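## Task

One LC plug is not latched: the one in column 6 counting from the left, block 6 counting from the top, hole 3 counting from the top. Press it in until it latches. Every other fibre is live, so none may be unplugged or unlatched. No fibre, this plug's included, may be kinked. The robot must not fall over or finish tilted, or the task fails.

## Robot and tools

ROBOT. TidyBot++: a base 0.54 m long, 0.50 m wide and 0.38 m high on four powered casters, carrying one seven-joint arm with a two-finger gripper. The shoulder sits 0.12 m ahead of the base centre and 0.68 m above the floor. Links: upper arm 0.42 m, forearm 0.31 m, hand 0.31 m. The arm begins folded, hand down, reaching up to 0.08 m past the base front. base_camera is fixed low on the base front and looks forward and down (644x364 pinhole). wrist_camera rides on the hand and looks along it (644x476 fisheye).

FRAMES. All positions are in metres. Base frame: origin on the floor below the base centre, x forward, y left, z up. Odometry frame: the base frame where the scene began. base_odometry is wheel-count only, so slip shows up as travel, and heading is in rad, left positive, -3.142 to 3.142. base_tilt is in degrees, positive when leaning forward or right. hand_pose is the point between the finger pads. Its z axis runs out along the fingers, and the fingers open along its y axis.

move. Every argument is optional. A call with no action only reports.
- base: a dict of offsets from where the base stands at the start of the command, along its axes at that moment. translate_m: metres, forward positive, -2 to 2. strafe_m: metres, left positive, -2 to 2. rotate_rad: radians, counter-clockwise seen from above positive, -6.3 to 6.3.
- joints: absolute targets in rad, by name. joint_1_rad: any angle, turns the arm about vertical, positive is clockwise seen from above. joint_2_rad: -2.249 to 2.249, shoulder, 0 is upright, positive leans forward. joint_3_rad: any angle. joint_4_rad: -2.579 to 2.579, elbow, 0 is straight, negative bends forward when joint_3 is 3.14. joint_5_rad: any angle. joint_6_rad: -2.099 to 2.099, wrist. joint_7_rad: any angle, turns the hand about its axis. gripper_pos: 0 (open, pad gap about 85 mm) to 1 (closed). The gap is about 85 x (1 - gripper_pos) mm. 'Any angle' joints go the short way round, so turn in steps under half a turn. Done tolerances: ±0.039 rad for joints 1 to 4, ±0.095 for joints 5 to 7, ±0.03 for the gripper.
- target: one list of 7 numbers, [x, y, z, qw, qx, qy, qz]. This is an absolute hand pose in the base frame, in metres plus a unit quaternion, given as hand_pose prints it. With target, joints may only hold gripper_pos.
- speeds: caps for this action only. translate_m and strafe_m take 0.05 to 0.5 m/s, rotate_rad takes 0.1 to 1.57 rad/s. When translate and strafe are combined, put the speed under one key only.
- cameras: a list from base_camera, wrist_camera, all. Omitted means all, [] means none.
- blocking: true (default) waits until everything is at rest. false returns in about 0.5 s while the motion continues. A later move overrides only the parts it names.
An unknown key makes the call invalid. A value out of range gets it refused, and then the rest of that reply's move, wait and finished_scene calls are skipped. The same happens after any stop you did not order.

OTHER TOOLS. wait(seconds 0 to 10, cameras): lets time pass and reports. stop(cameras): brakes every running motion. zoom_image(camera, region=[x0,y0,x1,y1]): pixels of that camera's latest image, origin top-left, at most 504x504. read_manual(section='licences'): licence text only. finished_scene(scene): give the current scene's number once the plug is latched and stays latched. This cannot be undone.

RESULTS. 'move' shows done or the worst status. base_status, joint_status and hand_status show per-motion words: moving, done, off_target (at rest short of the target, may still push), stopped, contact_stop, time_out, not_followed (a check held the targets back), torque_fault, limit_stop_at_motor_heat. Warnings: 'joint command not followed' or 'pose unreachable' (with 'cause:'), 'ARM HIT' (hard hit on the base or the arm itself), MOTOR HOT, OVER-TEMPERATURE FAULT. Readings: joint_positions, hand_pose, hand_target (the pose the joint targets would give), base_odometry, base_tilt, motor_effort (% of maximum, peak of the last action in brackets, with offset errors), on_its_own (what the robot did unbidden), pictures (the order of the images), scene_time. A base 'done' only means the wheels turned as commanded.

HAND TARGETS. Expect up to about 3 cm and a few degrees of error, a curved path and some overshoot. To fix position, add (wanted - hand_pose) to the last target's x, y, z. To hold still, resend hand_target, not hand_pose. A target low, close and pointing forward can miss badly or drive the arm into the base, and no check stops that. An unreachable pose wanders for up to 10 s and ends in time_out. After a joints move, shrink the error by sending last command + (wanted - read). Small steps may not move a joint at first because of friction. hand_pose and the cameras can be 1 to 2 cm apart, so trust the images.

CAUTIONS. The arm does not avoid obstacles and keeps pressing on whatever it touches, and a blocked joint pushes harder the farther its target is. Press plugs gently in small steps along the socket axis, watching motor_effort and the wrist_camera. Do not snag, bend or pull neighbouring fibres. Torque limits are 104.5 N m (joints 1 to 4) and 51.3 N m (joints 5 to 7). Going past one freezes the arm for 10 s. Never drive or turn the base while the arm is caught on something, above all higher than 0.6 m. Do not swing a stretched arm sideways, and do not push hard against furniture: the robot can tip. Backing off or pulling the arm in rights a lean. The base accelerates at up to 0.5 m/s2 and can drift a few cm. Long stretched holds heat motors, and a heat stop lets the arm sink. Slams, drops, hard hits and heavy gripper loads are penalised. While you think, running moves continue.

Each tool is called after "Emit:" by a JSON object that holds its "name" and its "arguments".

## Session

Emit:
{"name": "move", "arguments": {}}

Scene clock: 0.00 s.
base_odometry: x=+0.000 y=+0.000 heading=+0.000
base_tilt: forward=+0.1 right=+0.0
base_status: not commanded
joint_positions: joint_1_rad=-0.016 joint_2_rad=-0.360 joint_3_rad=+3.155 joint_4_rad=-2.502 joint_5_rad=+0.018 joint_6_rad=-0.892 joint_7_rad=+1.619 gripper_pos=+0.000
joint_status: not commanded
motor_effort: joint_1_rad=+1 joint_2_rad=-1 joint_3_rad=+1 joint_4_rad=+16 joint_5_rad=+0 joint_6_rad=+0 joint_7_rad=-1
hand_pose: x=+0.2687 y=-0.0020 z=+0.5961 quat_wxyz=(+0.006, +0.998, +0.031, +0.054) (m; base frame)
hand_target: x=+0.2678 y=-0.0020 z=+0.5955 quat_wxyz=(+0.006, +0.998, +0.031, +0.053) (m; base frame)
hand_status: not commanded
pictures: base_camera, wrist_camera

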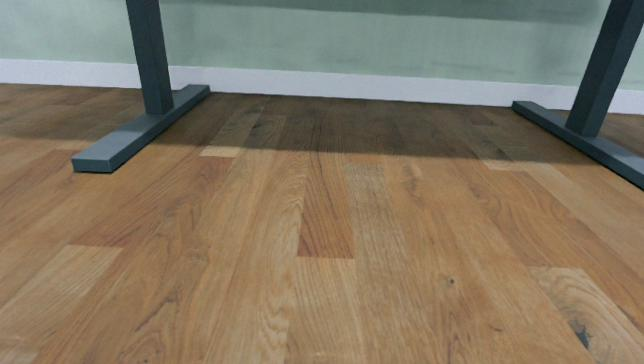

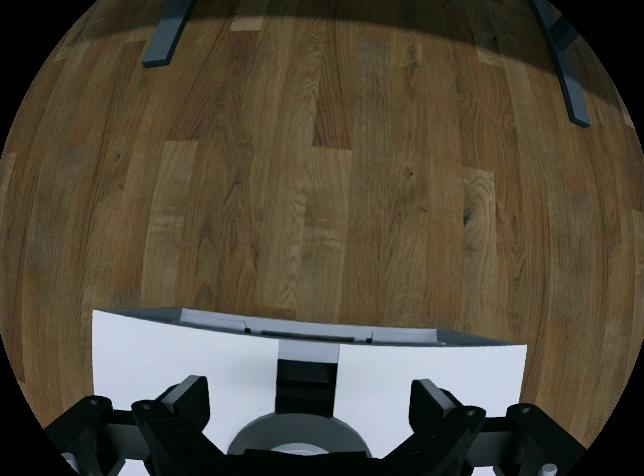

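Emit:
{"name": "move", "arguments": {"joints": {"joint_6_rad":0.5}}}

Scene clock: 15.97 s.
move: done
base_odometry: x=+0.000 y=+0.000 heading=+0.000
base_tilt: forward=+0.1 right=+0.0
base_status: not commanded
joint_positions: joint_1_rad=-0.016 joint_2_rad=-0.360 joint_3_rad=+3.155 joint_4_rad=-2.499 joint_5_rad=+0.018 joint_6_rad=+0.425 joint_7_rad=+1.619 gripper_pos=+0.000
joint_status: all done
motor_effort: joint_1_rad=+1(1) joint_2_rad=-6(6) joint_3_rad=+1(1) joint_4_rad=+20(21) joint_5_rad=+0(1) joint_6_rad=+9(9) joint_7_rad=+0(2)
hand_pose: x=+0.5440 y=+0.0044 z=+0.8618 quat_wxyz=(+0.015, +0.756, +0.027, +0.654) (m; base frame)
hand_target: x=+0.5454 y=+0.0047 z=+0.8821 quat_wxyz=(+0.016, +0.732, +0.026, +0.680) (m; base frame)
hand_status: not commanded
pictures: base_camera, wrist_camera
camera_calibration:
wrist_camera: T_world_to_cam=[[0.001363, -0.996855, 0.0792321, -0.0714844], [-0.115475, -0.078859, -0.990175, 0.978956], [0.993309, -0.00779975, -0.11522, -0.305284], [0, 0, 0, 1]] pos_world=[0.416384, 0.00355877, 0.939827]

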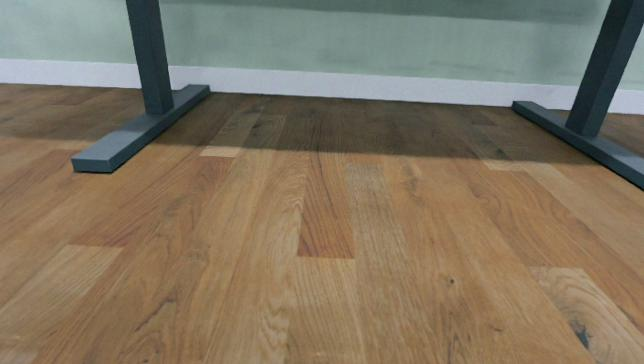

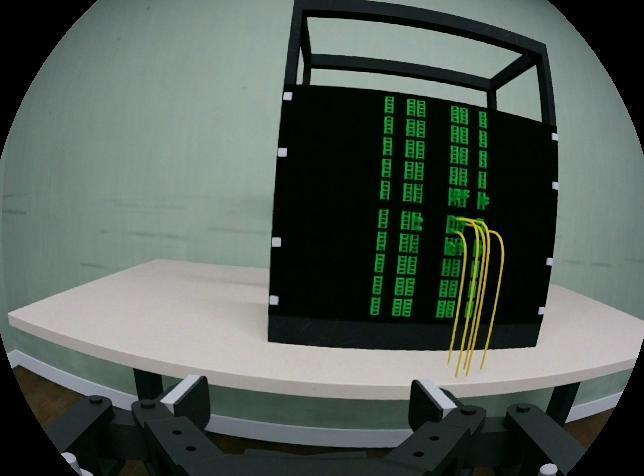

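Emit:
{"name": "zoom_image", "arguments": {"camera": "wrist_camera", "region": [360, 80, 520, 200]}}

Emit:
{"name": "zoom_image", "arguments": {"camera": "wrist_camera", "region": [360, 180, 520, 330]}}

Scaled by 3.150.

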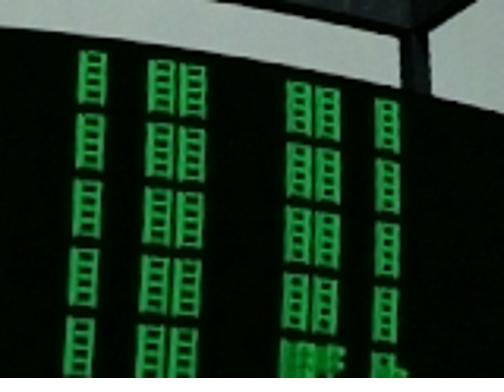

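Scaled by 3.150.

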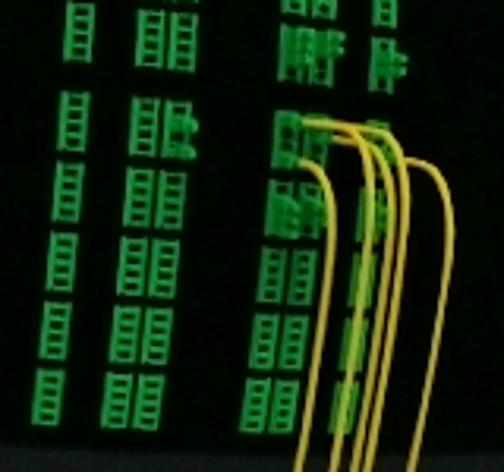

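Emit:
{"name": "move", "arguments": {"base": {"strafe_m":-0.245,"translate_m":0.12}, "joints": {"joint_7_rad":1.54}, "cameras": ["wrist_camera"]}}

Emit:
{"name": "zoom_image", "arguments": {"camera": "wrist_camera", "region": [240, 150, 440, 300]}}

Scene clock: 60.17 s.
move: done
base_odometry: x=+0.120 y=-0.245 heading=+0.001
base_tilt: forward=+0.1 right=+0.0
base_status: done
joint_positions: joint_1_rad=-0.016 joint_2_rad=-0.360 joint_3_rad=+3.155 joint_4_rad=-2.499 joint_5_rad=+0.018 joint_6_rad=+0.426 joint_7_rad=+1.559 gripper_pos=+0.000
joint_status: all done
motor_effort: joint_1_rad=+1(2) joint_2_rad=-6(7) joint_3_rad=+1(3) joint_4_rad=+20(21) joint_5_rad=+0(1) joint_6_rad=+8(9) joint_7_rad=-1(2)
hand_pose: x=+0.5440 y=+0.0044 z=+0.8622 quat_wxyz=(-0.004, +0.756, +0.004, +0.655) (m; base frame)
hand_target: x=+0.5454 y=+0.0047 z=+0.8821 quat_wxyz=(-0.011, +0.733, -0.003, +0.680) (m; base frame)
hand_status: not commanded
pictures: wrist_camera
camera_calibration:
wrist_camera: T_world_to_cam=[[-0.0072523, -0.999779, 0.0197536, -0.0155404], [-0.115388, -0.0187854, -0.993143, 0.981583], [0.993294, -0.00948189, -0.115226, -0.305274], [0, 0, 0, 1]] pos_world=[0.416377, 0.0000079044, 0.939983]

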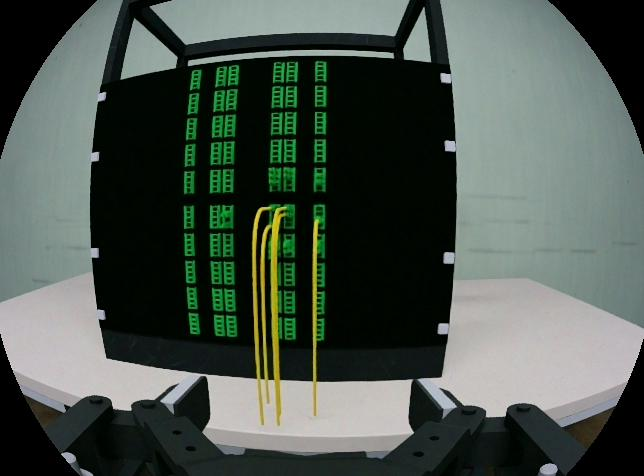

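Scaled by 2.520.

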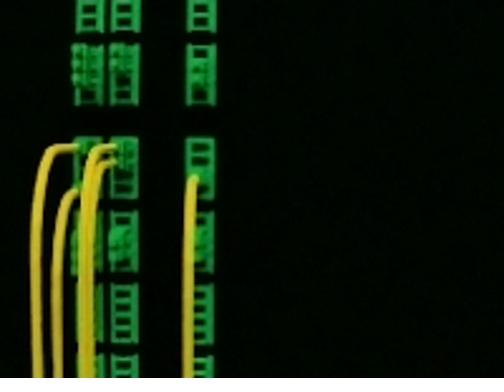

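Emit:
{"name": "move", "arguments": {"joints": {"joint_1_rad":0.0,"joint_2_rad":-0.36,"joint_3_rad":3.1416,"joint_4_rad":-2.463,"joint_5_rad":0.0,"joint_6_rad":0.607,"joint_7_rad":1.571}, "cameras": ["wrist_camera"]}}

Emit:
{"name": "zoom_image", "arguments": {"camera": "wrist_camera", "region": [270, 200, 370, 280]}}

Scene clock: 81.93 s.
move: done
base_odometry: x=+0.120 y=-0.245 heading=+0.001
base_tilt: forward=+0.1 right=+0.0
base_status: not commanded
joint_positions: joint_1_rad=-0.008 joint_2_rad=-0.360 joint_3_rad=+3.154 joint_4_rad=-2.461 joint_5_rad=+0.018 joint_6_rad=+0.536 joint_7_rad=+1.559 gripper_pos=+0.000
joint_status: all done
motor_effort: joint_1_rad=+1(1) joint_2_rad=-7(7) joint_3_rad=+1(1) joint_4_rad=+21(23) joint_5_rad=+0(1) joint_6_rad=+8(10) joint_7_rad=+0(2)
hand_pose: x=+0.5535 y=+0.0013 z=+0.9188 quat_wxyz=(-0.002, +0.705, +0.001, +0.709) (m; base frame)
hand_target: x=+0.5521 y=+0.0013 z=+0.9393 quat_wxyz=(+0.000, +0.680, +0.000, +0.733) (m; base frame)
hand_status: not commanded
pictures: wrist_camera
camera_calibration:
wrist_camera: T_world_to_cam=[[-0.0168634, -0.99971, 0.0171992, -0.0119609], [0.033288, -0.0177534, -0.999288, 0.96214], [0.999304, -0.0162788, 0.0335778, -0.448224], [0, 0, 0, 1]] pos_world=[0.415683, -0.00217269, 0.976711]

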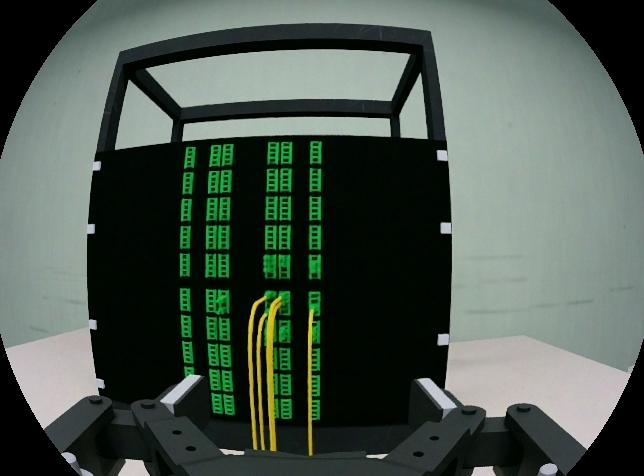

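Scaled by 5.040.

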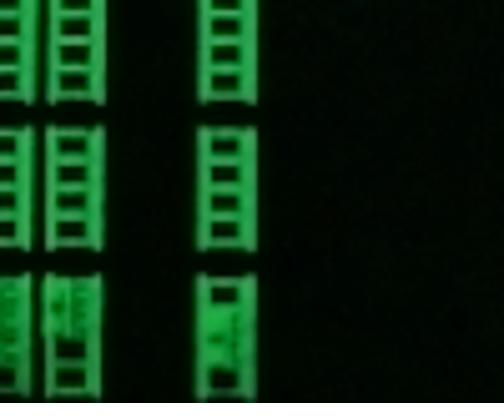

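Emit:
{"name": "move", "arguments": {"base": {"translate_m":0.08}, "joints": {"gripper_pos":0.75}, "cameras": ["wrist_camera"]}}

Emit:
{"name": "zoom_image", "arguments": {"camera": "wrist_camera", "region": [250, 250, 370, 370]}}

Scene clock: 100.17 s.
move: done
base_odometry: x=+0.200 y=-0.245 heading=+0.001
base_tilt: forward=+0.1 right=+0.0
base_status: done
joint_positions: joint_1_rad=-0.008 joint_2_rad=-0.359 joint_3_rad=+3.154 joint_4_rad=-2.461 joint_5_rad=+0.018 joint_6_rad=+0.537 joint_7_rad=+1.559 gripper_pos=+0.750
joint_status: all done
motor_effort: joint_1_rad=+0(1) joint_2_rad=-7(10) joint_3_rad=+1(1) joint_4_rad=+21(22) joint_5_rad=+0(1) joint_6_rad=+8(9) joint_7_rad=-2(2)
hand_pose: x=+0.5538 y=+0.0013 z=+0.9184 quat_wxyz=(-0.002, +0.705, +0.001, +0.709) (m; base frame)
hand_target: x=+0.5521 y=+0.0013 z=+0.9393 quat_wxyz=(+0.000, +0.680, +0.000, +0.733) (m; base frame)
hand_status: not commanded
pictures: wrist_camera
camera_calibration:
wrist_camera: T_world_to_cam=[[-0.0168463, -0.99971, 0.0172173, -0.0119716], [0.0326631, -0.0177608, -0.999309, 0.962156], [0.999324, -0.0162723, 0.0329528, -0.447965], [0, 0, 0, 1]] pos_world=[0.416033, -0.00216883, 0.976459]

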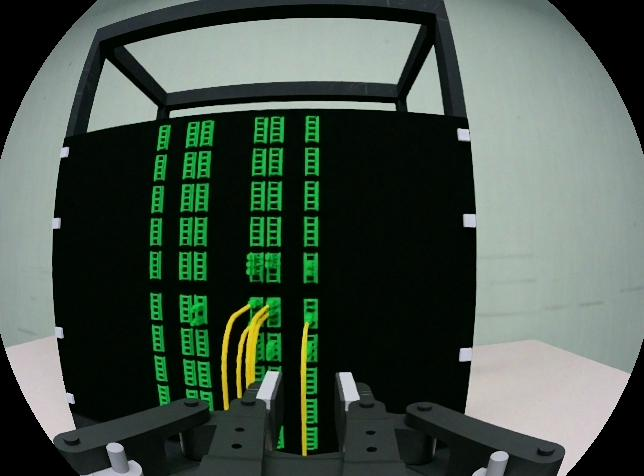

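Scaled by 4.200.

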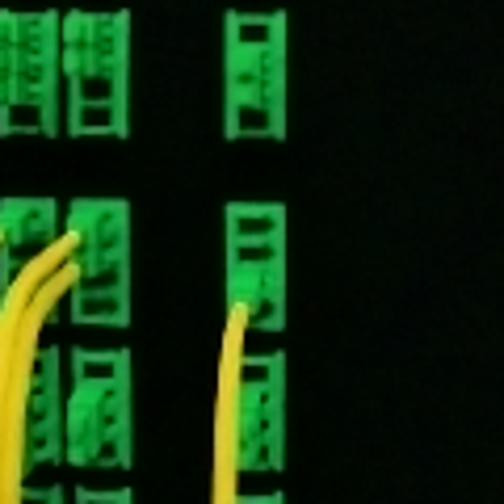

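Emit:
{"name": "move", "arguments": {"base": {"translate_m":0.08}, "speeds": {"translate_m":0.1}, "joints": {"joint_4_rad":-2.441,"joint_6_rad":0.579}, "cameras": ["wrist_camera"]}}

Emit:
{"name": "zoom_image", "arguments": {"camera": "wrist_camera", "region": [230, 270, 390, 430]}}

Scene clock: 137.07 s.
move: done
base_odometry: x=+0.281 y=-0.245 heading=+0.001
base_tilt: forward=+0.1 right=+0.0
base_status: done
joint_positions: joint_1_rad=-0.008 joint_2_rad=-0.359 joint_3_rad=+3.154 joint_4_rad=-2.444 joint_5_rad=+0.018 joint_6_rad=+0.537 joint_7_rad=+1.559 gripper_pos=+0.750
joint_status: all done
motor_effort: joint_1_rad=+0(1) joint_2_rad=-7(9) joint_3_rad=+0(1) joint_4_rad=+21(22) joint_5_rad=-1(1) joint_6_rad=+8(9) joint_7_rad=-1(2)
hand_pose: x=+0.5563 y=+0.0013 z=+0.9279 quat_wxyz=(-0.002, +0.699, +0.001, +0.715) (m; base frame)
hand_target: x=+0.5557 y=+0.0013 z=+0.9435 quat_wxyz=(+0.000, +0.682, +0.000, +0.731) (m; base frame)
hand_status: not commanded
pictures: wrist_camera
camera_calibration:
wrist_camera: T_world_to_cam=[[-0.017198, -0.999707, 0.0170071, -0.0117554], [0.0488969, -0.0178302, -0.998645, 0.961905], [0.998656, -0.0163431, 0.0491892, -0.465452], [0, 0, 0, 1]] pos_world=[0.41759, -0.00220797, 0.983696]

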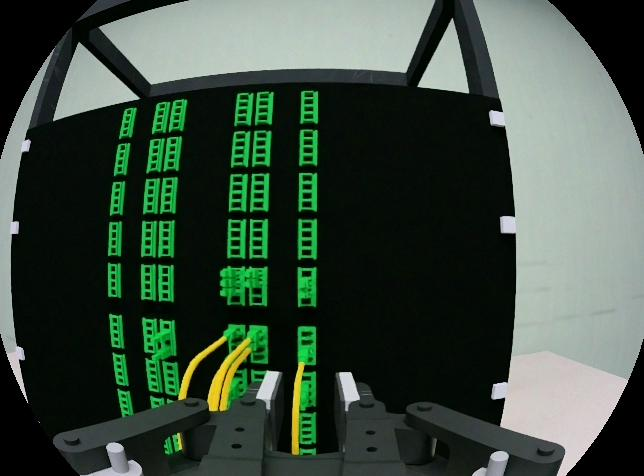

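Scaled by 3.150.

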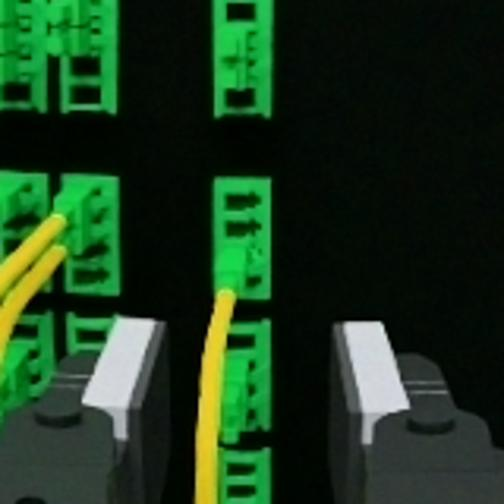

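Emit:
{"name": "move", "arguments": {"base": {"strafe_m":0.004}, "speeds": {"strafe_m":0.05}, "joints": {"joint_4_rad":-2.426,"joint_6_rad":0.52}, "cameras": ["wrist_camera"]}}

Emit:
{"name": "zoom_image", "arguments": {"camera": "wrist_camera", "region": [230, 270, 390, 430]}}

Scene clock: 162.43 s.
move: done
base_odometry: x=+0.281 y=-0.241 heading=+0.001
base_tilt: forward=+0.1 right=+0.0
base_status: done
joint_positions: joint_1_rad=-0.008 joint_2_rad=-0.359 joint_3_rad=+3.154 joint_4_rad=-2.431 joint_5_rad=+0.018 joint_6_rad=+0.525 joint_7_rad=+1.559 gripper_pos=+0.750
joint_status: all done
motor_effort: joint_1_rad=+0(1) joint_2_rad=-6(8) joint_3_rad=+1(2) joint_4_rad=+21(22) joint_5_rad=+0(1) joint_6_rad=+8(9) joint_7_rad=-2(2)
hand_pose: x=+0.5584 y=+0.0012 z=+0.9322 quat_wxyz=(-0.002, +0.699, +0.001, +0.715) (m; base frame)
hand_target: x=+0.5586 y=+0.0013 z=+0.9339 quat_wxyz=(+0.000, +0.698, +0.000, +0.716) (m; base frame)
hand_status: not commanded
pictures: wrist_camera
camera_calibration:
wrist_camera: T_world_to_cam=[[-0.0173569, -0.999701, 0.0172285, -0.0119342], [0.0503472, -0.0180831, -0.998568, 0.96516], [0.998581, -0.0164647, 0.050646, -0.469072], [0, 0, 0, 1]] pos_world=[0.419606, -0.00220069, 0.98774]

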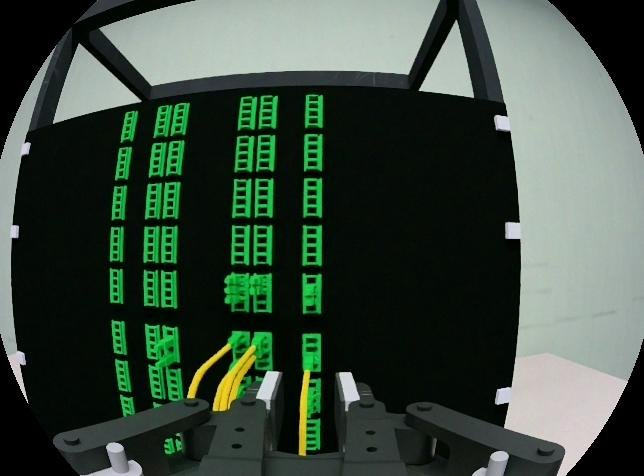

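Scaled by 3.150.

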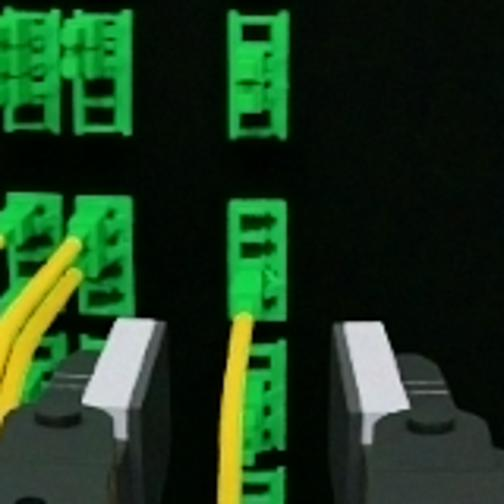

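Emit:
{"name": "move", "arguments": {"joints": {"joint_6_rad":0.49}, "cameras": ["wrist_camera"]}}

Emit:
{"name": "zoom_image", "arguments": {"camera": "wrist_camera", "region": [230, 270, 390, 430]}}

Scene clock: 168.50 s.
move: done
base_odometry: x=+0.281 y=-0.241 heading=+0.001
base_tilt: forward=+0.1 right=+0.0
base_status: not commanded
joint_positions: joint_1_rad=-0.008 joint_2_rad=-0.359 joint_3_rad=+3.154 joint_4_rad=-2.430 joint_5_rad=+0.018 joint_6_rad=+0.516 joint_7_rad=+1.559 gripper_pos=+0.750
joint_status: all done
motor_effort: joint_1_rad=+1(1) joint_2_rad=-7(7) joint_3_rad=+0(1) joint_4_rad=+21(22) joint_5_rad=-1(1) joint_6_rad=+8(9) joint_7_rad=-1(1)
hand_pose: x=+0.5584 y=+0.0012 z=+0.9296 quat_wxyz=(-0.002, +0.702, +0.001, +0.712) (m; base frame)
hand_target: x=+0.5587 y=+0.0013 z=+0.9246 quat_wxyz=(+0.000, +0.709, +0.000, +0.705) (m; base frame)
hand_status: not commanded
pictures: wrist_camera
camera_calibration:
wrist_camera: T_world_to_cam=[[-0.0173065, -0.999699, 0.0174088, -0.0121135], [0.0421055, -0.0181246, -0.998949, 0.967557], [0.998963, -0.0165553, 0.0424065, -0.461551], [0, 0, 0, 1]] pos_world=[0.420123, -0.00221439, 0.986323]

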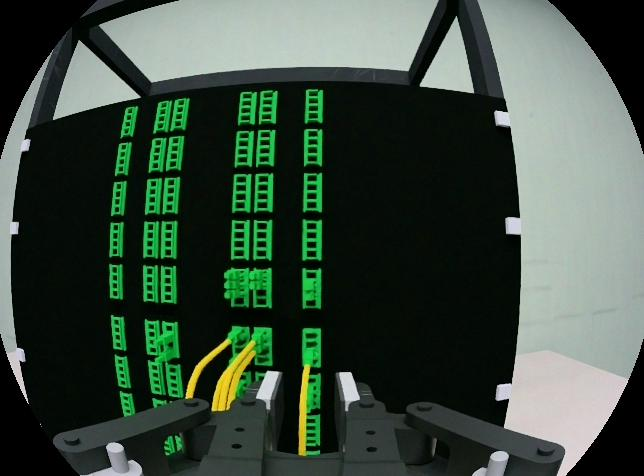

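Scaled by 3.150.

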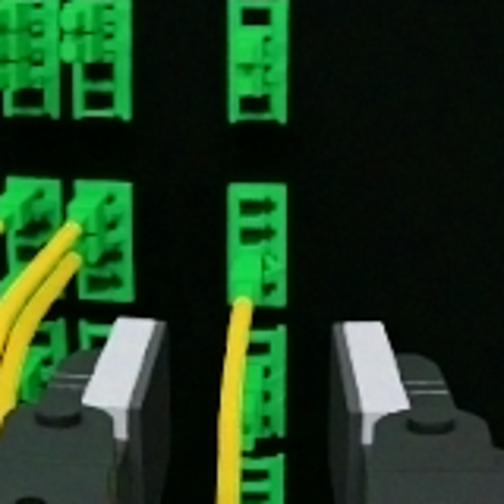

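Emit:
{"name": "move", "arguments": {"base": {"translate_m":0.035,"strafe_m":0.003}, "speeds": {"translate_m":0.05}, "joints": {"joint_6_rad":0.475}, "cameras": ["wrist_camera"]}}

Emit:
{"name": "zoom_image", "arguments": {"camera": "wrist_camera", "region": [260, 320, 360, 420]}}

Scene clock: 190.17 s.
move: done
base_odometry: x=+0.316 y=-0.238 heading=+0.001
base_tilt: forward=+0.1 right=+0.0
base_status: done
joint_positions: joint_1_rad=-0.008 joint_2_rad=-0.359 joint_3_rad=+3.154 joint_4_rad=-2.430 joint_5_rad=+0.018 joint_6_rad=+0.515 joint_7_rad=+1.559 gripper_pos=+0.750
joint_status: all done
motor_effort: joint_1_rad=+1(1) joint_2_rad=-7(10) joint_3_rad=+1(1) joint_4_rad=+21(21) joint_5_rad=-1(1) joint_6_rad=+8(9) joint_7_rad=-1(1)
hand_pose: x=+0.5584 y=+0.0012 z=+0.9292 quat_wxyz=(-0.002, +0.702, +0.001, +0.712) (m; base frame)
hand_target: x=+0.5586 y=+0.0013 z=+0.9199 quat_wxyz=(+0.000, +0.714, +0.000, +0.700) (m; base frame)
hand_status: not commanded
pictures: wrist_camera
camera_calibration:
wrist_camera: T_world_to_cam=[[-0.0172989, -0.999698, 0.017441, -0.012146], [0.0406414, -0.0181322, -0.999009, 0.967999], [0.999024, -0.0165729, 0.0409428, -0.460208], [0, 0, 0, 1]] pos_world=[0.420208, -0.00221729, 0.986094]

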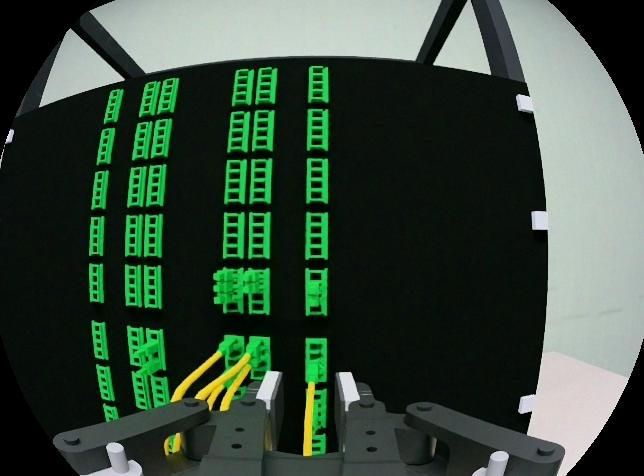

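Scaled by 5.040.

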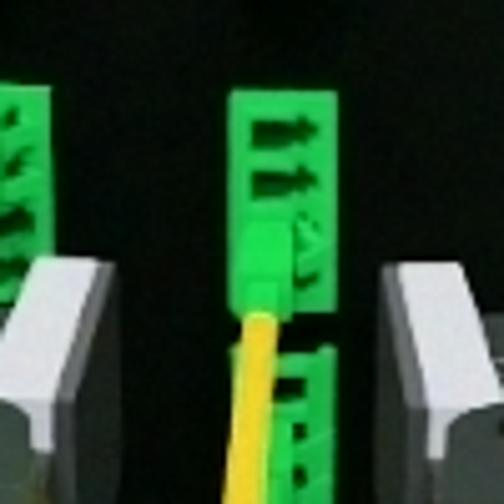

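Emit:
{"name": "move", "arguments": {"joints": {"joint_6_rad":0.445}, "cameras": []}}

Scene clock: 203.80 s.
move: done
base_odometry: x=+0.316 y=-0.238 heading=+0.001
base_tilt: forward=+0.1 right=+0.0
base_status: not commanded
joint_positions: joint_1_rad=-0.008 joint_2_rad=-0.359 joint_3_rad=+3.154 joint_4_rad=-2.430 joint_5_rad=+0.018 joint_6_rad=+0.495 joint_7_rad=+1.559 gripper_pos=+0.750
joint_status: all done
motor_effort: joint_1_rad=+1(1) joint_2_rad=-7(7) joint_3_rad=+1(1) joint_4_rad=+21(22) joint_5_rad=+0(1) joint_6_rad=+8(9) joint_7_rad=-1(2)
hand_pose: x=+0.5585 y=+0.0011 z=+0.9229 quat_wxyz=(-0.002, +0.709, +0.001, +0.705) (m; base frame)
hand_target: x=+0.5583 y=+0.0013 z=+0.9106 quat_wxyz=(+0.000, +0.725, +0.000, +0.689) (m; base frame)
hand_status: not commanded
pictures: none
No camera images: "cameras" was empty.

Emit:
{"name": "move", "arguments": {"base": {"translate_m":0.03,"strafe_m":0.0}, "speeds": {"translate_m":0.05}, "cameras": ["wrist_camera"]}}

Emit:
{"name": "zoom_image", "arguments": {"camera": "wrist_camera", "region": [260, 320, 360, 420]}}

Scene clock: 212.23 s.
move: done
base_odometry: x=+0.346 y=-0.238 heading=+0.001
base_tilt: forward=+0.1 right=+0.0
base_status: done
joint_positions: joint_1_rad=-0.008 joint_2_rad=-0.359 joint_3_rad=+3.154 joint_4_rad=-2.430 joint_5_rad=+0.018 joint_6_rad=+0.495 joint_7_rad=+1.559 gripper_pos=+0.750
joint_status: not commanded
motor_effort: joint_1_rad=+0(1) joint_2_rad=-7(9) joint_3_rad=+1(1) joint_4_rad=+21(22) joint_5_rad=+0(1) joint_6_rad=+8(9) joint_7_rad=+0(2)
hand_pose: x=+0.5585 y=+0.0011 z=+0.9230 quat_wxyz=(-0.002, +0.709, +0.001, +0.705) (m; base frame)
hand_target: x=+0.5583 y=+0.0013 z=+0.9106 quat_wxyz=(+0.000, +0.725, +0.000, +0.689) (m; base frame)
hand_status: not commanded
pictures: wrist_camera
camera_calibration:
wrist_camera: T_world_to_cam=[[-0.0171717, -0.999693, 0.0178796, -0.012584], [0.0205518, -0.0182314, -0.999623, 0.973596], [0.999641, -0.0167978, 0.0208585, -0.441822], [0, 0, 0, 1]] pos_world=[0.421439, -0.00225179, 0.982669]

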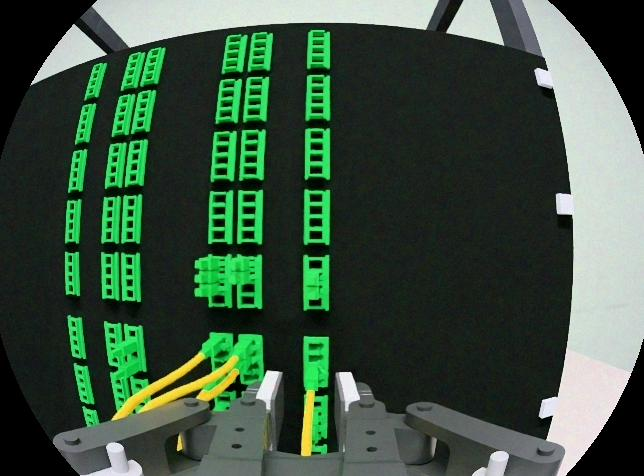

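Scaled by 5.040.

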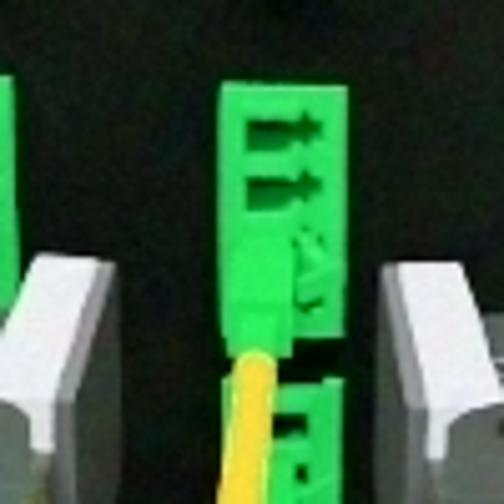

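Emit:
{"name": "move", "arguments": {"base": {"translate_m":0.016}, "speeds": {"translate_m":0.05}, "cameras": ["wrist_camera"]}}

Emit:
{"name": "zoom_image", "arguments": {"camera": "wrist_camera", "region": [260, 330, 360, 430]}}

Scene clock: 225.93 s.
move: done
base_odometry: x=+0.362 y=-0.238 heading=+0.001
base_tilt: forward=+0.1 right=+0.0
base_status: done
joint_positions: joint_1_rad=-0.008 joint_2_rad=-0.359 joint_3_rad=+3.154 joint_4_rad=-2.430 joint_5_rad=+0.018 joint_6_rad=+0.495 joint_7_rad=+1.559 gripper_pos=+0.750
joint_status: not commanded
motor_effort: joint_1_rad=+0(1) joint_2_rad=-6(8) joint_3_rad=+0(1) joint_4_rad=+21(22) joint_5_rad=+0(1) joint_6_rad=+9(9) joint_7_rad=-1(2)
hand_pose: x=+0.5585 y=+0.0011 z=+0.9230 quat_wxyz=(-0.002, +0.709, +0.001, +0.705) (m; base frame)
hand_target: x=+0.5583 y=+0.0013 z=+0.9106 quat_wxyz=(+0.000, +0.725, +0.000, +0.689) (m; base frame)
hand_status: not commanded
pictures: wrist_camera
camera_calibration:
wrist_camera: T_world_to_cam=[[-0.0172327, -0.999692, 0.0178771, -0.012575], [0.0206682, -0.0182321, -0.99962, 0.973584], [0.999638, -0.0168567, 0.020976, -0.441914], [0, 0, 0, 1]] pos_world=[0.421415, -0.00226984, 0.982709]

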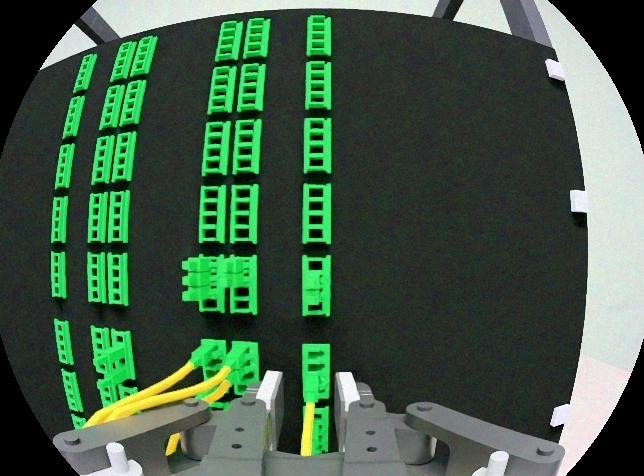

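Scaled by 5.040.

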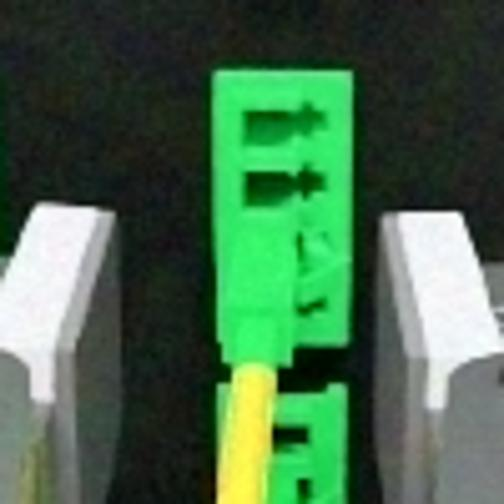

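Emit:
{"name": "move", "arguments": {"joints": {"gripper_pos":0.93}, "cameras": ["wrist_camera"]}}

Emit:
{"name": "zoom_image", "arguments": {"camera": "wrist_camera", "region": [260, 330, 360, 430]}}

Scene clock: 242.87 s.
move: done
base_odometry: x=+0.362 y=-0.238 heading=+0.001
base_tilt: forward=+0.1 right=+0.0
base_status: not commanded
joint_positions: joint_1_rad=-0.004 joint_2_rad=-0.359 joint_3_rad=+3.153 joint_4_rad=-2.430 joint_5_rad=+0.018 joint_6_rad=+0.495 joint_7_rad=+1.559 gripper_pos=+0.930
joint_status: all done
motor_effort: joint_1_rad=+0(3) joint_2_rad=-7(7) joint_3_rad=+0(3) joint_4_rad=+21(21) joint_5_rad=+0(1) joint_6_rad=+9(9) joint_7_rad=-1(2)
hand_pose: x=+0.5585 y=-0.0002 z=+0.9230 quat_wxyz=(+0.000, +0.709, +0.000, +0.705) (m; base frame)
hand_target: x=+0.5583 y=+0.0013 z=+0.9106 quat_wxyz=(+0.000, +0.725, +0.000, +0.689) (m; base frame)
hand_status: not commanded
pictures: wrist_camera
camera_calibration:
wrist_camera: T_world_to_cam=[[-0.0203535, -0.999626, 0.018238, -0.0124499], [0.0206126, -0.0186575, -0.999613, 0.973582], [0.99958, -0.0199697, 0.0209847, -0.441901], [0, 0, 0, 1]] pos_world=[0.421394, -0.0031053, 0.982706]

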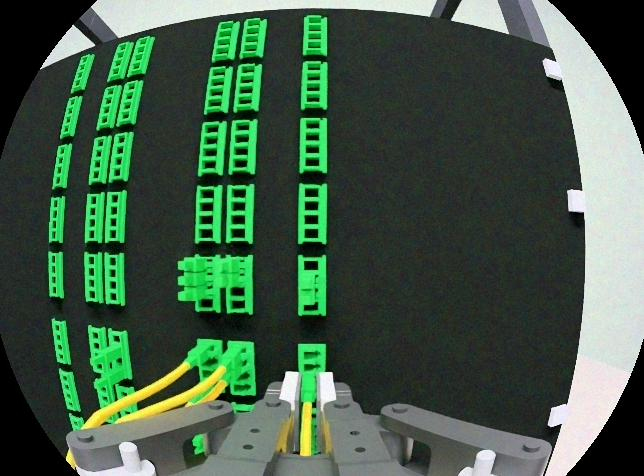

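Scaled by 5.040.

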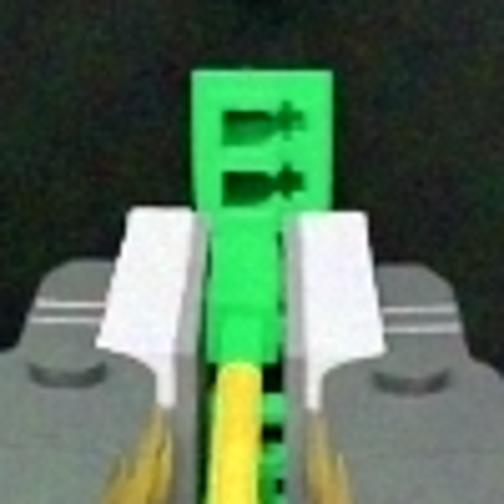

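Emit:
{"name": "move", "arguments": {"base": {"strafe_m":0.001}, "speeds": {"strafe_m":0.05}, "cameras": []}}

Emit:
{"name": "move", "arguments": {"joints": {"gripper_pos":0.96}, "cameras": ["wrist_camera"]}}

Emit:
{"name": "zoom_image", "arguments": {"camera": "wrist_camera", "region": [260, 330, 360, 430]}}

Scene clock: 253.63 s.
move: done
base_odometry: x=+0.362 y=-0.237 heading=+0.001
base_tilt: forward=+0.1 right=+0.0
base_status: done
joint_positions: joint_1_rad=-0.002 joint_2_rad=-0.359 joint_3_rad=+3.153 joint_4_rad=-2.430 joint_5_rad=+0.018 joint_6_rad=+0.495 joint_7_rad=+1.559 gripper_pos=+0.930
joint_status: not commanded
motor_effort: joint_1_rad=+1(2) joint_2_rad=-6(7) joint_3_rad=+1(2) joint_4_rad=+21(22) joint_5_rad=+0(1) joint_6_rad=+9(9) joint_7_rad=+0(2)
hand_pose: x=+0.5585 y=-0.0007 z=+0.9230 quat_wxyz=(+0.000, +0.709, +0.000, +0.705) (m; base frame)
hand_target: x=+0.5583 y=+0.0013 z=+0.9106 quat_wxyz=(+0.000, +0.725, +0.000, +0.689) (m; base frame)
hand_status: not commanded
pictures: none
No camera images: "cameras" was empty.

Scene clock: 254.03 s.
move: done
base_odometry: x=+0.362 y=-0.237 heading=+0.001
base_tilt: forward=+0.1 right=+0.0
base_status: not commanded
joint_positions: joint_1_rad=-0.002 joint_2_rad=-0.359 joint_3_rad=+3.153 joint_4_rad=-2.430 joint_5_rad=+0.018 joint_6_rad=+0.495 joint_7_rad=+1.559 gripper_pos=+0.954
joint_status: all done
motor_effort: joint_1_rad=+0(1) joint_2_rad=-7(7) joint_3_rad=+0(1) joint_4_rad=+21(22) joint_5_rad=+0(0) joint_6_rad=+8(9) joint_7_rad=-1(2)
hand_pose: x=+0.5585 y=-0.0008 z=+0.9230 quat_wxyz=(+0.000, +0.709, +0.000, +0.705) (m; base frame)
hand_target: x=+0.5583 y=+0.0013 z=+0.9106 quat_wxyz=(+0.000, +0.725, +0.000, +0.689) (m; base frame)
hand_status: not commanded
pictures: wrist_camera
camera_calibration:
wrist_camera: T_world_to_cam=[[-0.0217767, -0.999595, 0.0183102, -0.0123298], [0.0205862, -0.018759, -0.999612, 0.973584], [0.999551, -0.0213913, 0.0209864, -0.441897], [0, 0, 0, 1]] pos_world=[0.421387, -0.0035141, 0.982706]

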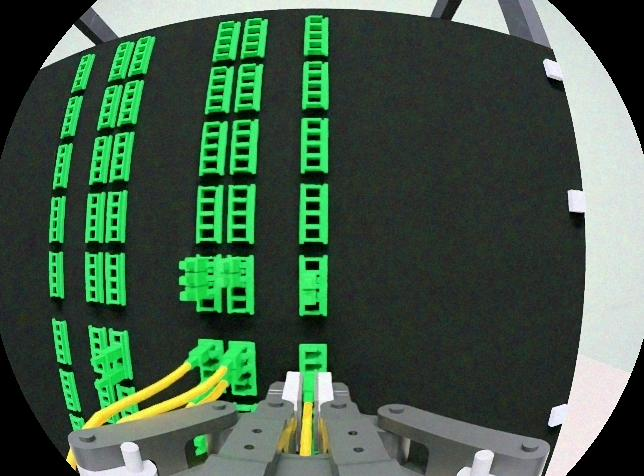

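Scaled by 5.040.

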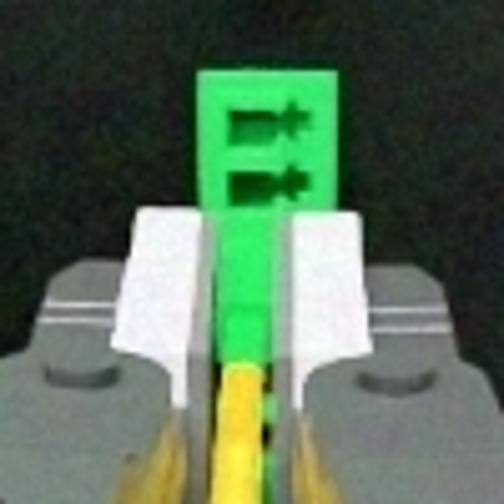

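Emit:
{"name": "move", "arguments": {"joints": {"gripper_pos":0.975}, "cameras": []}}

Emit:
{"name": "move", "arguments": {"base": {"translate_m":0.004}, "speeds": {"translate_m":0.05}, "cameras": ["wrist_camera"]}}

Emit:
{"name": "zoom_image", "arguments": {"camera": "wrist_camera", "region": [260, 330, 360, 430]}}

Scene clock: 264.87 s.
move: done
base_odometry: x=+0.362 y=-0.237 heading=+0.001
base_tilt: forward=+0.1 right=+0.0
base_status: not commanded
joint_positions: joint_1_rad=-0.002 joint_2_rad=-0.359 joint_3_rad=+3.153 joint_4_rad=-2.430 joint_5_rad=+0.018 joint_6_rad=+0.495 joint_7_rad=+1.559 gripper_pos=+0.964
joint_status: all done
motor_effort: joint_1_rad=+0(1) joint_2_rad=-7(7) joint_3_rad=-1(1) joint_4_rad=+21(22) joint_5_rad=+0(0) joint_6_rad=+8(9) joint_7_rad=+0(1)
hand_pose: x=+0.5585 y=-0.0008 z=+0.9230 quat_wxyz=(+0.000, +0.709, +0.000, +0.705) (m; base frame)
hand_target: x=+0.5583 y=+0.0013 z=+0.9106 quat_wxyz=(+0.000, +0.725, +0.000, +0.689) (m; base frame)
hand_status: not commanded
pictures: none
No camera images: "cameras" was empty.

Scene clock: 265.43 s.
move: done
base_odometry: x=+0.366 y=-0.237 heading=+0.001
base_tilt: forward=+0.1 right=+0.0
base_status: done
joint_positions: joint_1_rad=-0.002 joint_2_rad=-0.361 joint_3_rad=+3.153 joint_4_rad=-2.431 joint_5_rad=+0.018 joint_6_rad=+0.495 joint_7_rad=+1.559 gripper_pos=+0.964
joint_status: not commanded
motor_effort: joint_1_rad=+0(1) joint_2_rad=-5(7) joint_3_rad=+0(1) joint_4_rad=+23(24) joint_5_rad=+0(1) joint_6_rad=+10(10) joint_7_rad=+0(1)
hand_pose: x=+0.5578 y=-0.0009 z=+0.9231 quat_wxyz=(+0.000, +0.709, +0.000, +0.705) (m; base frame)
hand_target: x=+0.5583 y=+0.0013 z=+0.9106 quat_wxyz=(+0.000, +0.725, +0.000, +0.689) (m; base frame)
hand_status: not commanded
pictures: wrist_camera
camera_calibration:
wrist_camera: T_world_to_cam=[[-0.0219593, -0.999592, 0.0182825, -0.0122915], [0.0212, -0.0187484, -0.999599, 0.97333], [0.999534, -0.0215629, 0.021603, -0.441825], [0, 0, 0, 1]] pos_world=[0.420715, -0.00356518, 0.982709]

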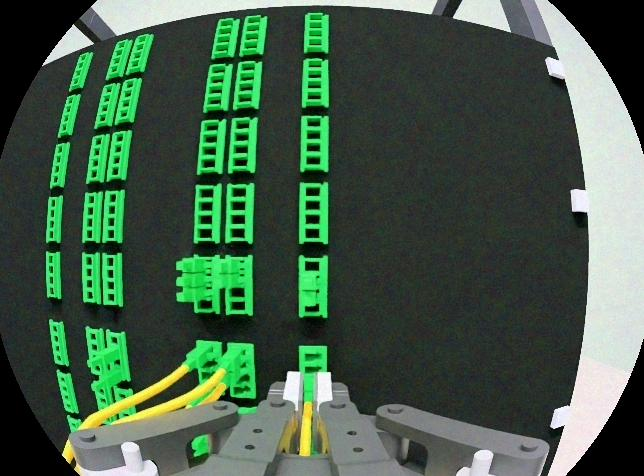

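Scaled by 5.040.

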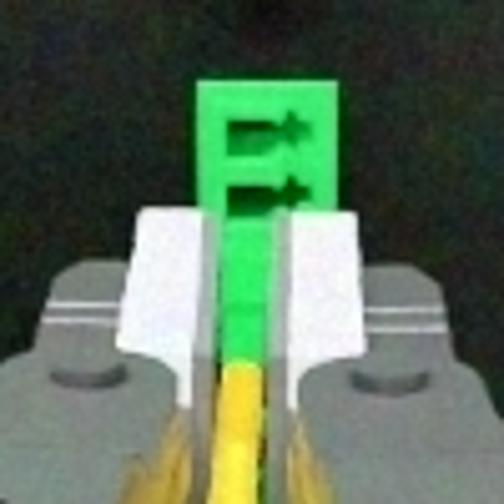

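Emit:
{"name": "move", "arguments": {"base": {"translate_m":0.003}, "speeds": {"translate_m":0.05}, "cameras": ["wrist_camera"]}}

Emit:
{"name": "zoom_image", "arguments": {"camera": "wrist_camera", "region": [260, 330, 360, 430]}}

Scene clock: 276.57 s.
move: done
base_odometry: x=+0.368 y=-0.237 heading=+0.001
base_tilt: forward=+0.1 right=+0.0
base_status: done
joint_positions: joint_1_rad=-0.002 joint_2_rad=-0.368 joint_3_rad=+3.153 joint_4_rad=-2.436 joint_5_rad=+0.018 joint_6_rad=+0.494 joint_7_rad=+1.559 gripper_pos=+0.964
joint_status: not commanded
motor_effort: joint_1_rad=-1(2) joint_2_rad=-4(6) joint_3_rad=-1(1) joint_4_rad=+24(28) joint_5_rad=+0(1) joint_6_rad=+9(11) joint_7_rad=-1(2)
hand_pose: x=+0.5554 y=-0.0009 z=+0.9232 quat_wxyz=(+0.000, +0.708, +0.000, +0.706) (m; base frame)
hand_target: x=+0.5583 y=+0.0013 z=+0.9106 quat_wxyz=(+0.000, +0.725, +0.000, +0.689) (m; base frame)
hand_status: not commanded
pictures: wrist_camera
camera_calibration:
wrist_camera: T_world_to_cam=[[-0.0220335, -0.999592, 0.018185, -0.0122267], [0.0230438, -0.0186924, -0.99956, 0.972395], [0.999492, -0.0216048, 0.0234462, -0.441029], [0, 0, 0, 1]] pos_world=[0.418128, -0.00357365, 0.98253]

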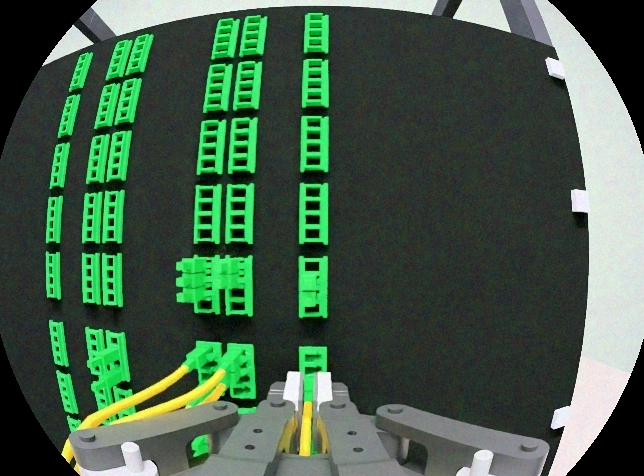

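Scaled by 5.040.

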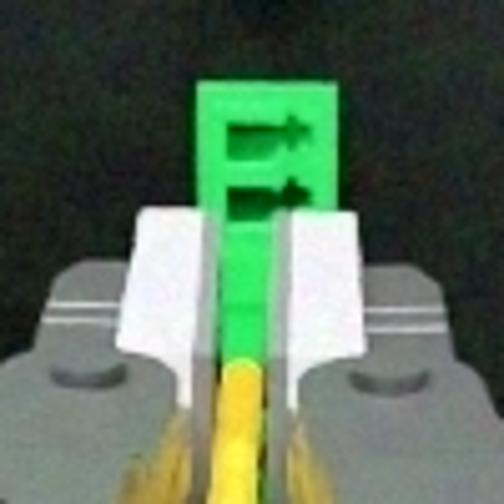

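Emit:
{"name": "move", "arguments": {"base": {"translate_m":0.004}, "speeds": {"translate_m":0.05}, "cameras": ["wrist_camera"]}}

Emit:
{"name": "zoom_image", "arguments": {"camera": "wrist_camera", "region": [260, 330, 360, 430]}}

Scene clock: 284.10 s.
move: done
base_odometry: x=+0.372 y=-0.237 heading=+0.001
base_tilt: forward=+0.1 right=+0.0
base_status: done
joint_positions: joint_1_rad=-0.002 joint_2_rad=-0.377 joint_3_rad=+3.153 joint_4_rad=-2.444 joint_5_rad=+0.018 joint_6_rad=+0.494 joint_7_rad=+1.559 gripper_pos=+0.964
joint_status: not commanded
motor_effort: joint_1_rad=-1(2) joint_2_rad=-3(4) joint_3_rad=-1(1) joint_4_rad=+26(30) joint_5_rad=+0(1) joint_6_rad=+10(11) joint_7_rad=+0(2)
hand_pose: x=+0.5519 y=-0.0009 z=+0.9231 quat_wxyz=(+0.000, +0.708, +0.000, +0.707) (m; base frame)
hand_target: x=+0.5583 y=+0.0013 z=+0.9106 quat_wxyz=(+0.000, +0.725, +0.000, +0.689) (m; base frame)
hand_status: not commanded
pictures: wrist_camera
camera_calibration:
wrist_camera: T_world_to_cam=[[-0.0221075, -0.999593, 0.0180542, -0.012143], [0.0253557, -0.0186134, -0.999505, 0.971086], [0.999434, -0.0216388, 0.0257569, -0.439703], [0, 0, 0, 1]] pos_world=[0.414563, -0.00357747, 0.98215]

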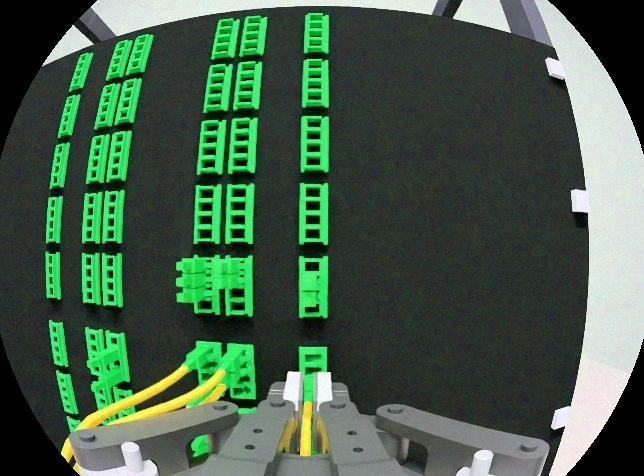

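Scaled by 5.040.

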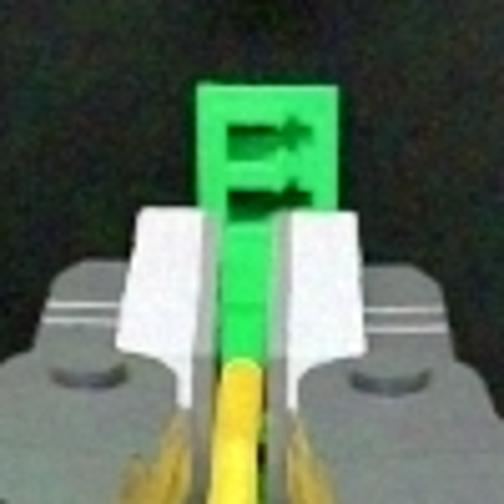

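Emit:
{"name": "move", "arguments": {"base": {"translate_m":0.006}, "speeds": {"translate_m":0.05}, "cameras": []}}

Emit:
{"name": "zoom_image", "arguments": {"camera": "wrist_camera", "region": [260, 330, 360, 430]}}

Scene clock: 296.70 s.
move: done
base_odometry: x=+0.378 y=-0.236 heading=+0.001
base_tilt: forward=+0.1 right=+0.0
base_status: done
joint_positions: joint_1_rad=-0.001 joint_2_rad=-0.392 joint_3_rad=+3.153 joint_4_rad=-2.455 joint_5_rad=+0.018 joint_6_rad=+0.494 joint_7_rad=+1.559 gripper_pos=+0.964
joint_status: not commanded
motor_effort: joint_1_rad=+0(2) joint_2_rad=+1(8) joint_3_rad=+0(1) joint_4_rad=+28(31) joint_5_rad=+0(1) joint_6_rad=+10(12) joint_7_rad=-1(1)
hand_pose: x=+0.5468 y=-0.0010 z=+0.9229 quat_wxyz=(+0.000, +0.706, +0.000, +0.708) (m; base frame)
hand_target: x=+0.5583 y=+0.0013 z=+0.9106 quat_wxyz=(+0.000, +0.725, +0.000, +0.689) (m; base frame)
hand_status: not commanded
pictures: none
No camera images: "cameras" was empty.

Scaled by 5.040.

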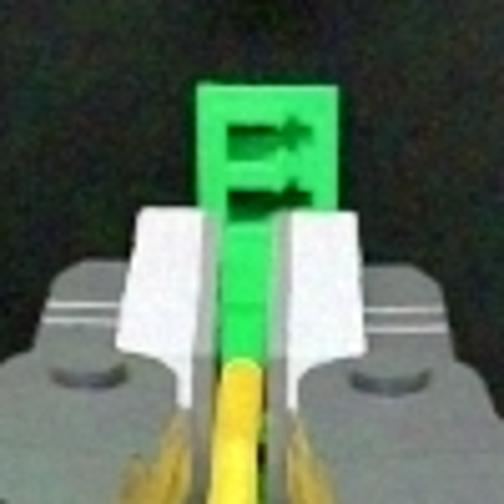

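Emit:
{"name": "wait", "arguments": {"seconds": 0, "cameras": ["wrist_camera"]}}

Emit:
{"name": "zoom_image", "arguments": {"camera": "wrist_camera", "region": [260, 330, 360, 430]}}

Scene clock: 301.83 s.
base_odometry: x=+0.378 y=-0.236 heading=+0.001
base_tilt: forward=+0.1 right=+0.0
base_status: done
joint_positions: joint_1_rad=-0.001 joint_2_rad=-0.392 joint_3_rad=+3.153 joint_4_rad=-2.455 joint_5_rad=+0.018 joint_6_rad=+0.494 joint_7_rad=+1.559 gripper_pos=+0.964
joint_status: not commanded
motor_effort: joint_1_rad=-1(2) joint_2_rad=+1(8) joint_3_rad=+0(1) joint_4_rad=+28(31) joint_5_rad=+0(1) joint_6_rad=+10(12) joint_7_rad=-1(1)
hand_pose: x=+0.5467 y=-0.0010 z=+0.9230 quat_wxyz=(+0.000, +0.706, +0.000, +0.708) (m; base frame)
hand_target: x=+0.5583 y=+0.0013 z=+0.9106 quat_wxyz=(+0.000, +0.725, +0.000, +0.689) (m; base frame)
hand_status: not commanded
pictures: wrist_camera
camera_calibration:
wrist_camera: T_world_to_cam=[[-0.0225112, -0.999587, 0.0178513, -0.0119772], [0.0289816, -0.0185008, -0.999409, 0.968998], [0.999326, -0.0219805, 0.0293861, -0.437725], [0, 0, 0, 1]] pos_world=[0.409077, -0.00366639, 0.981501]

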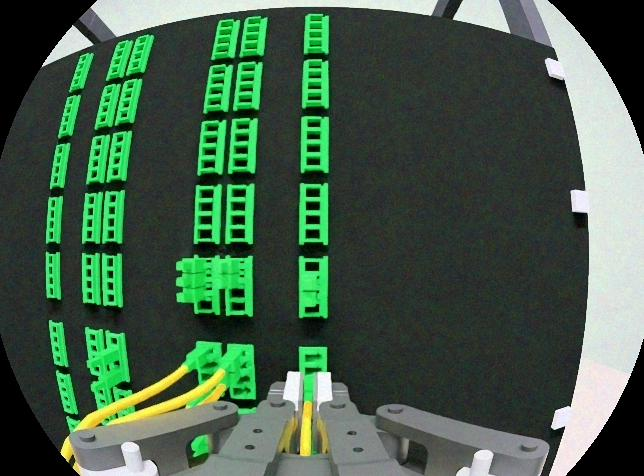

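Scaled by 5.040.

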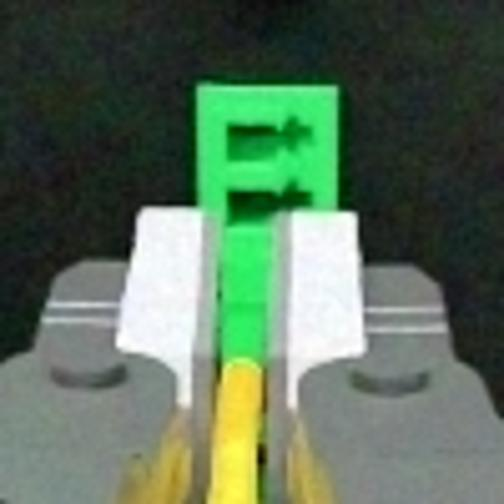

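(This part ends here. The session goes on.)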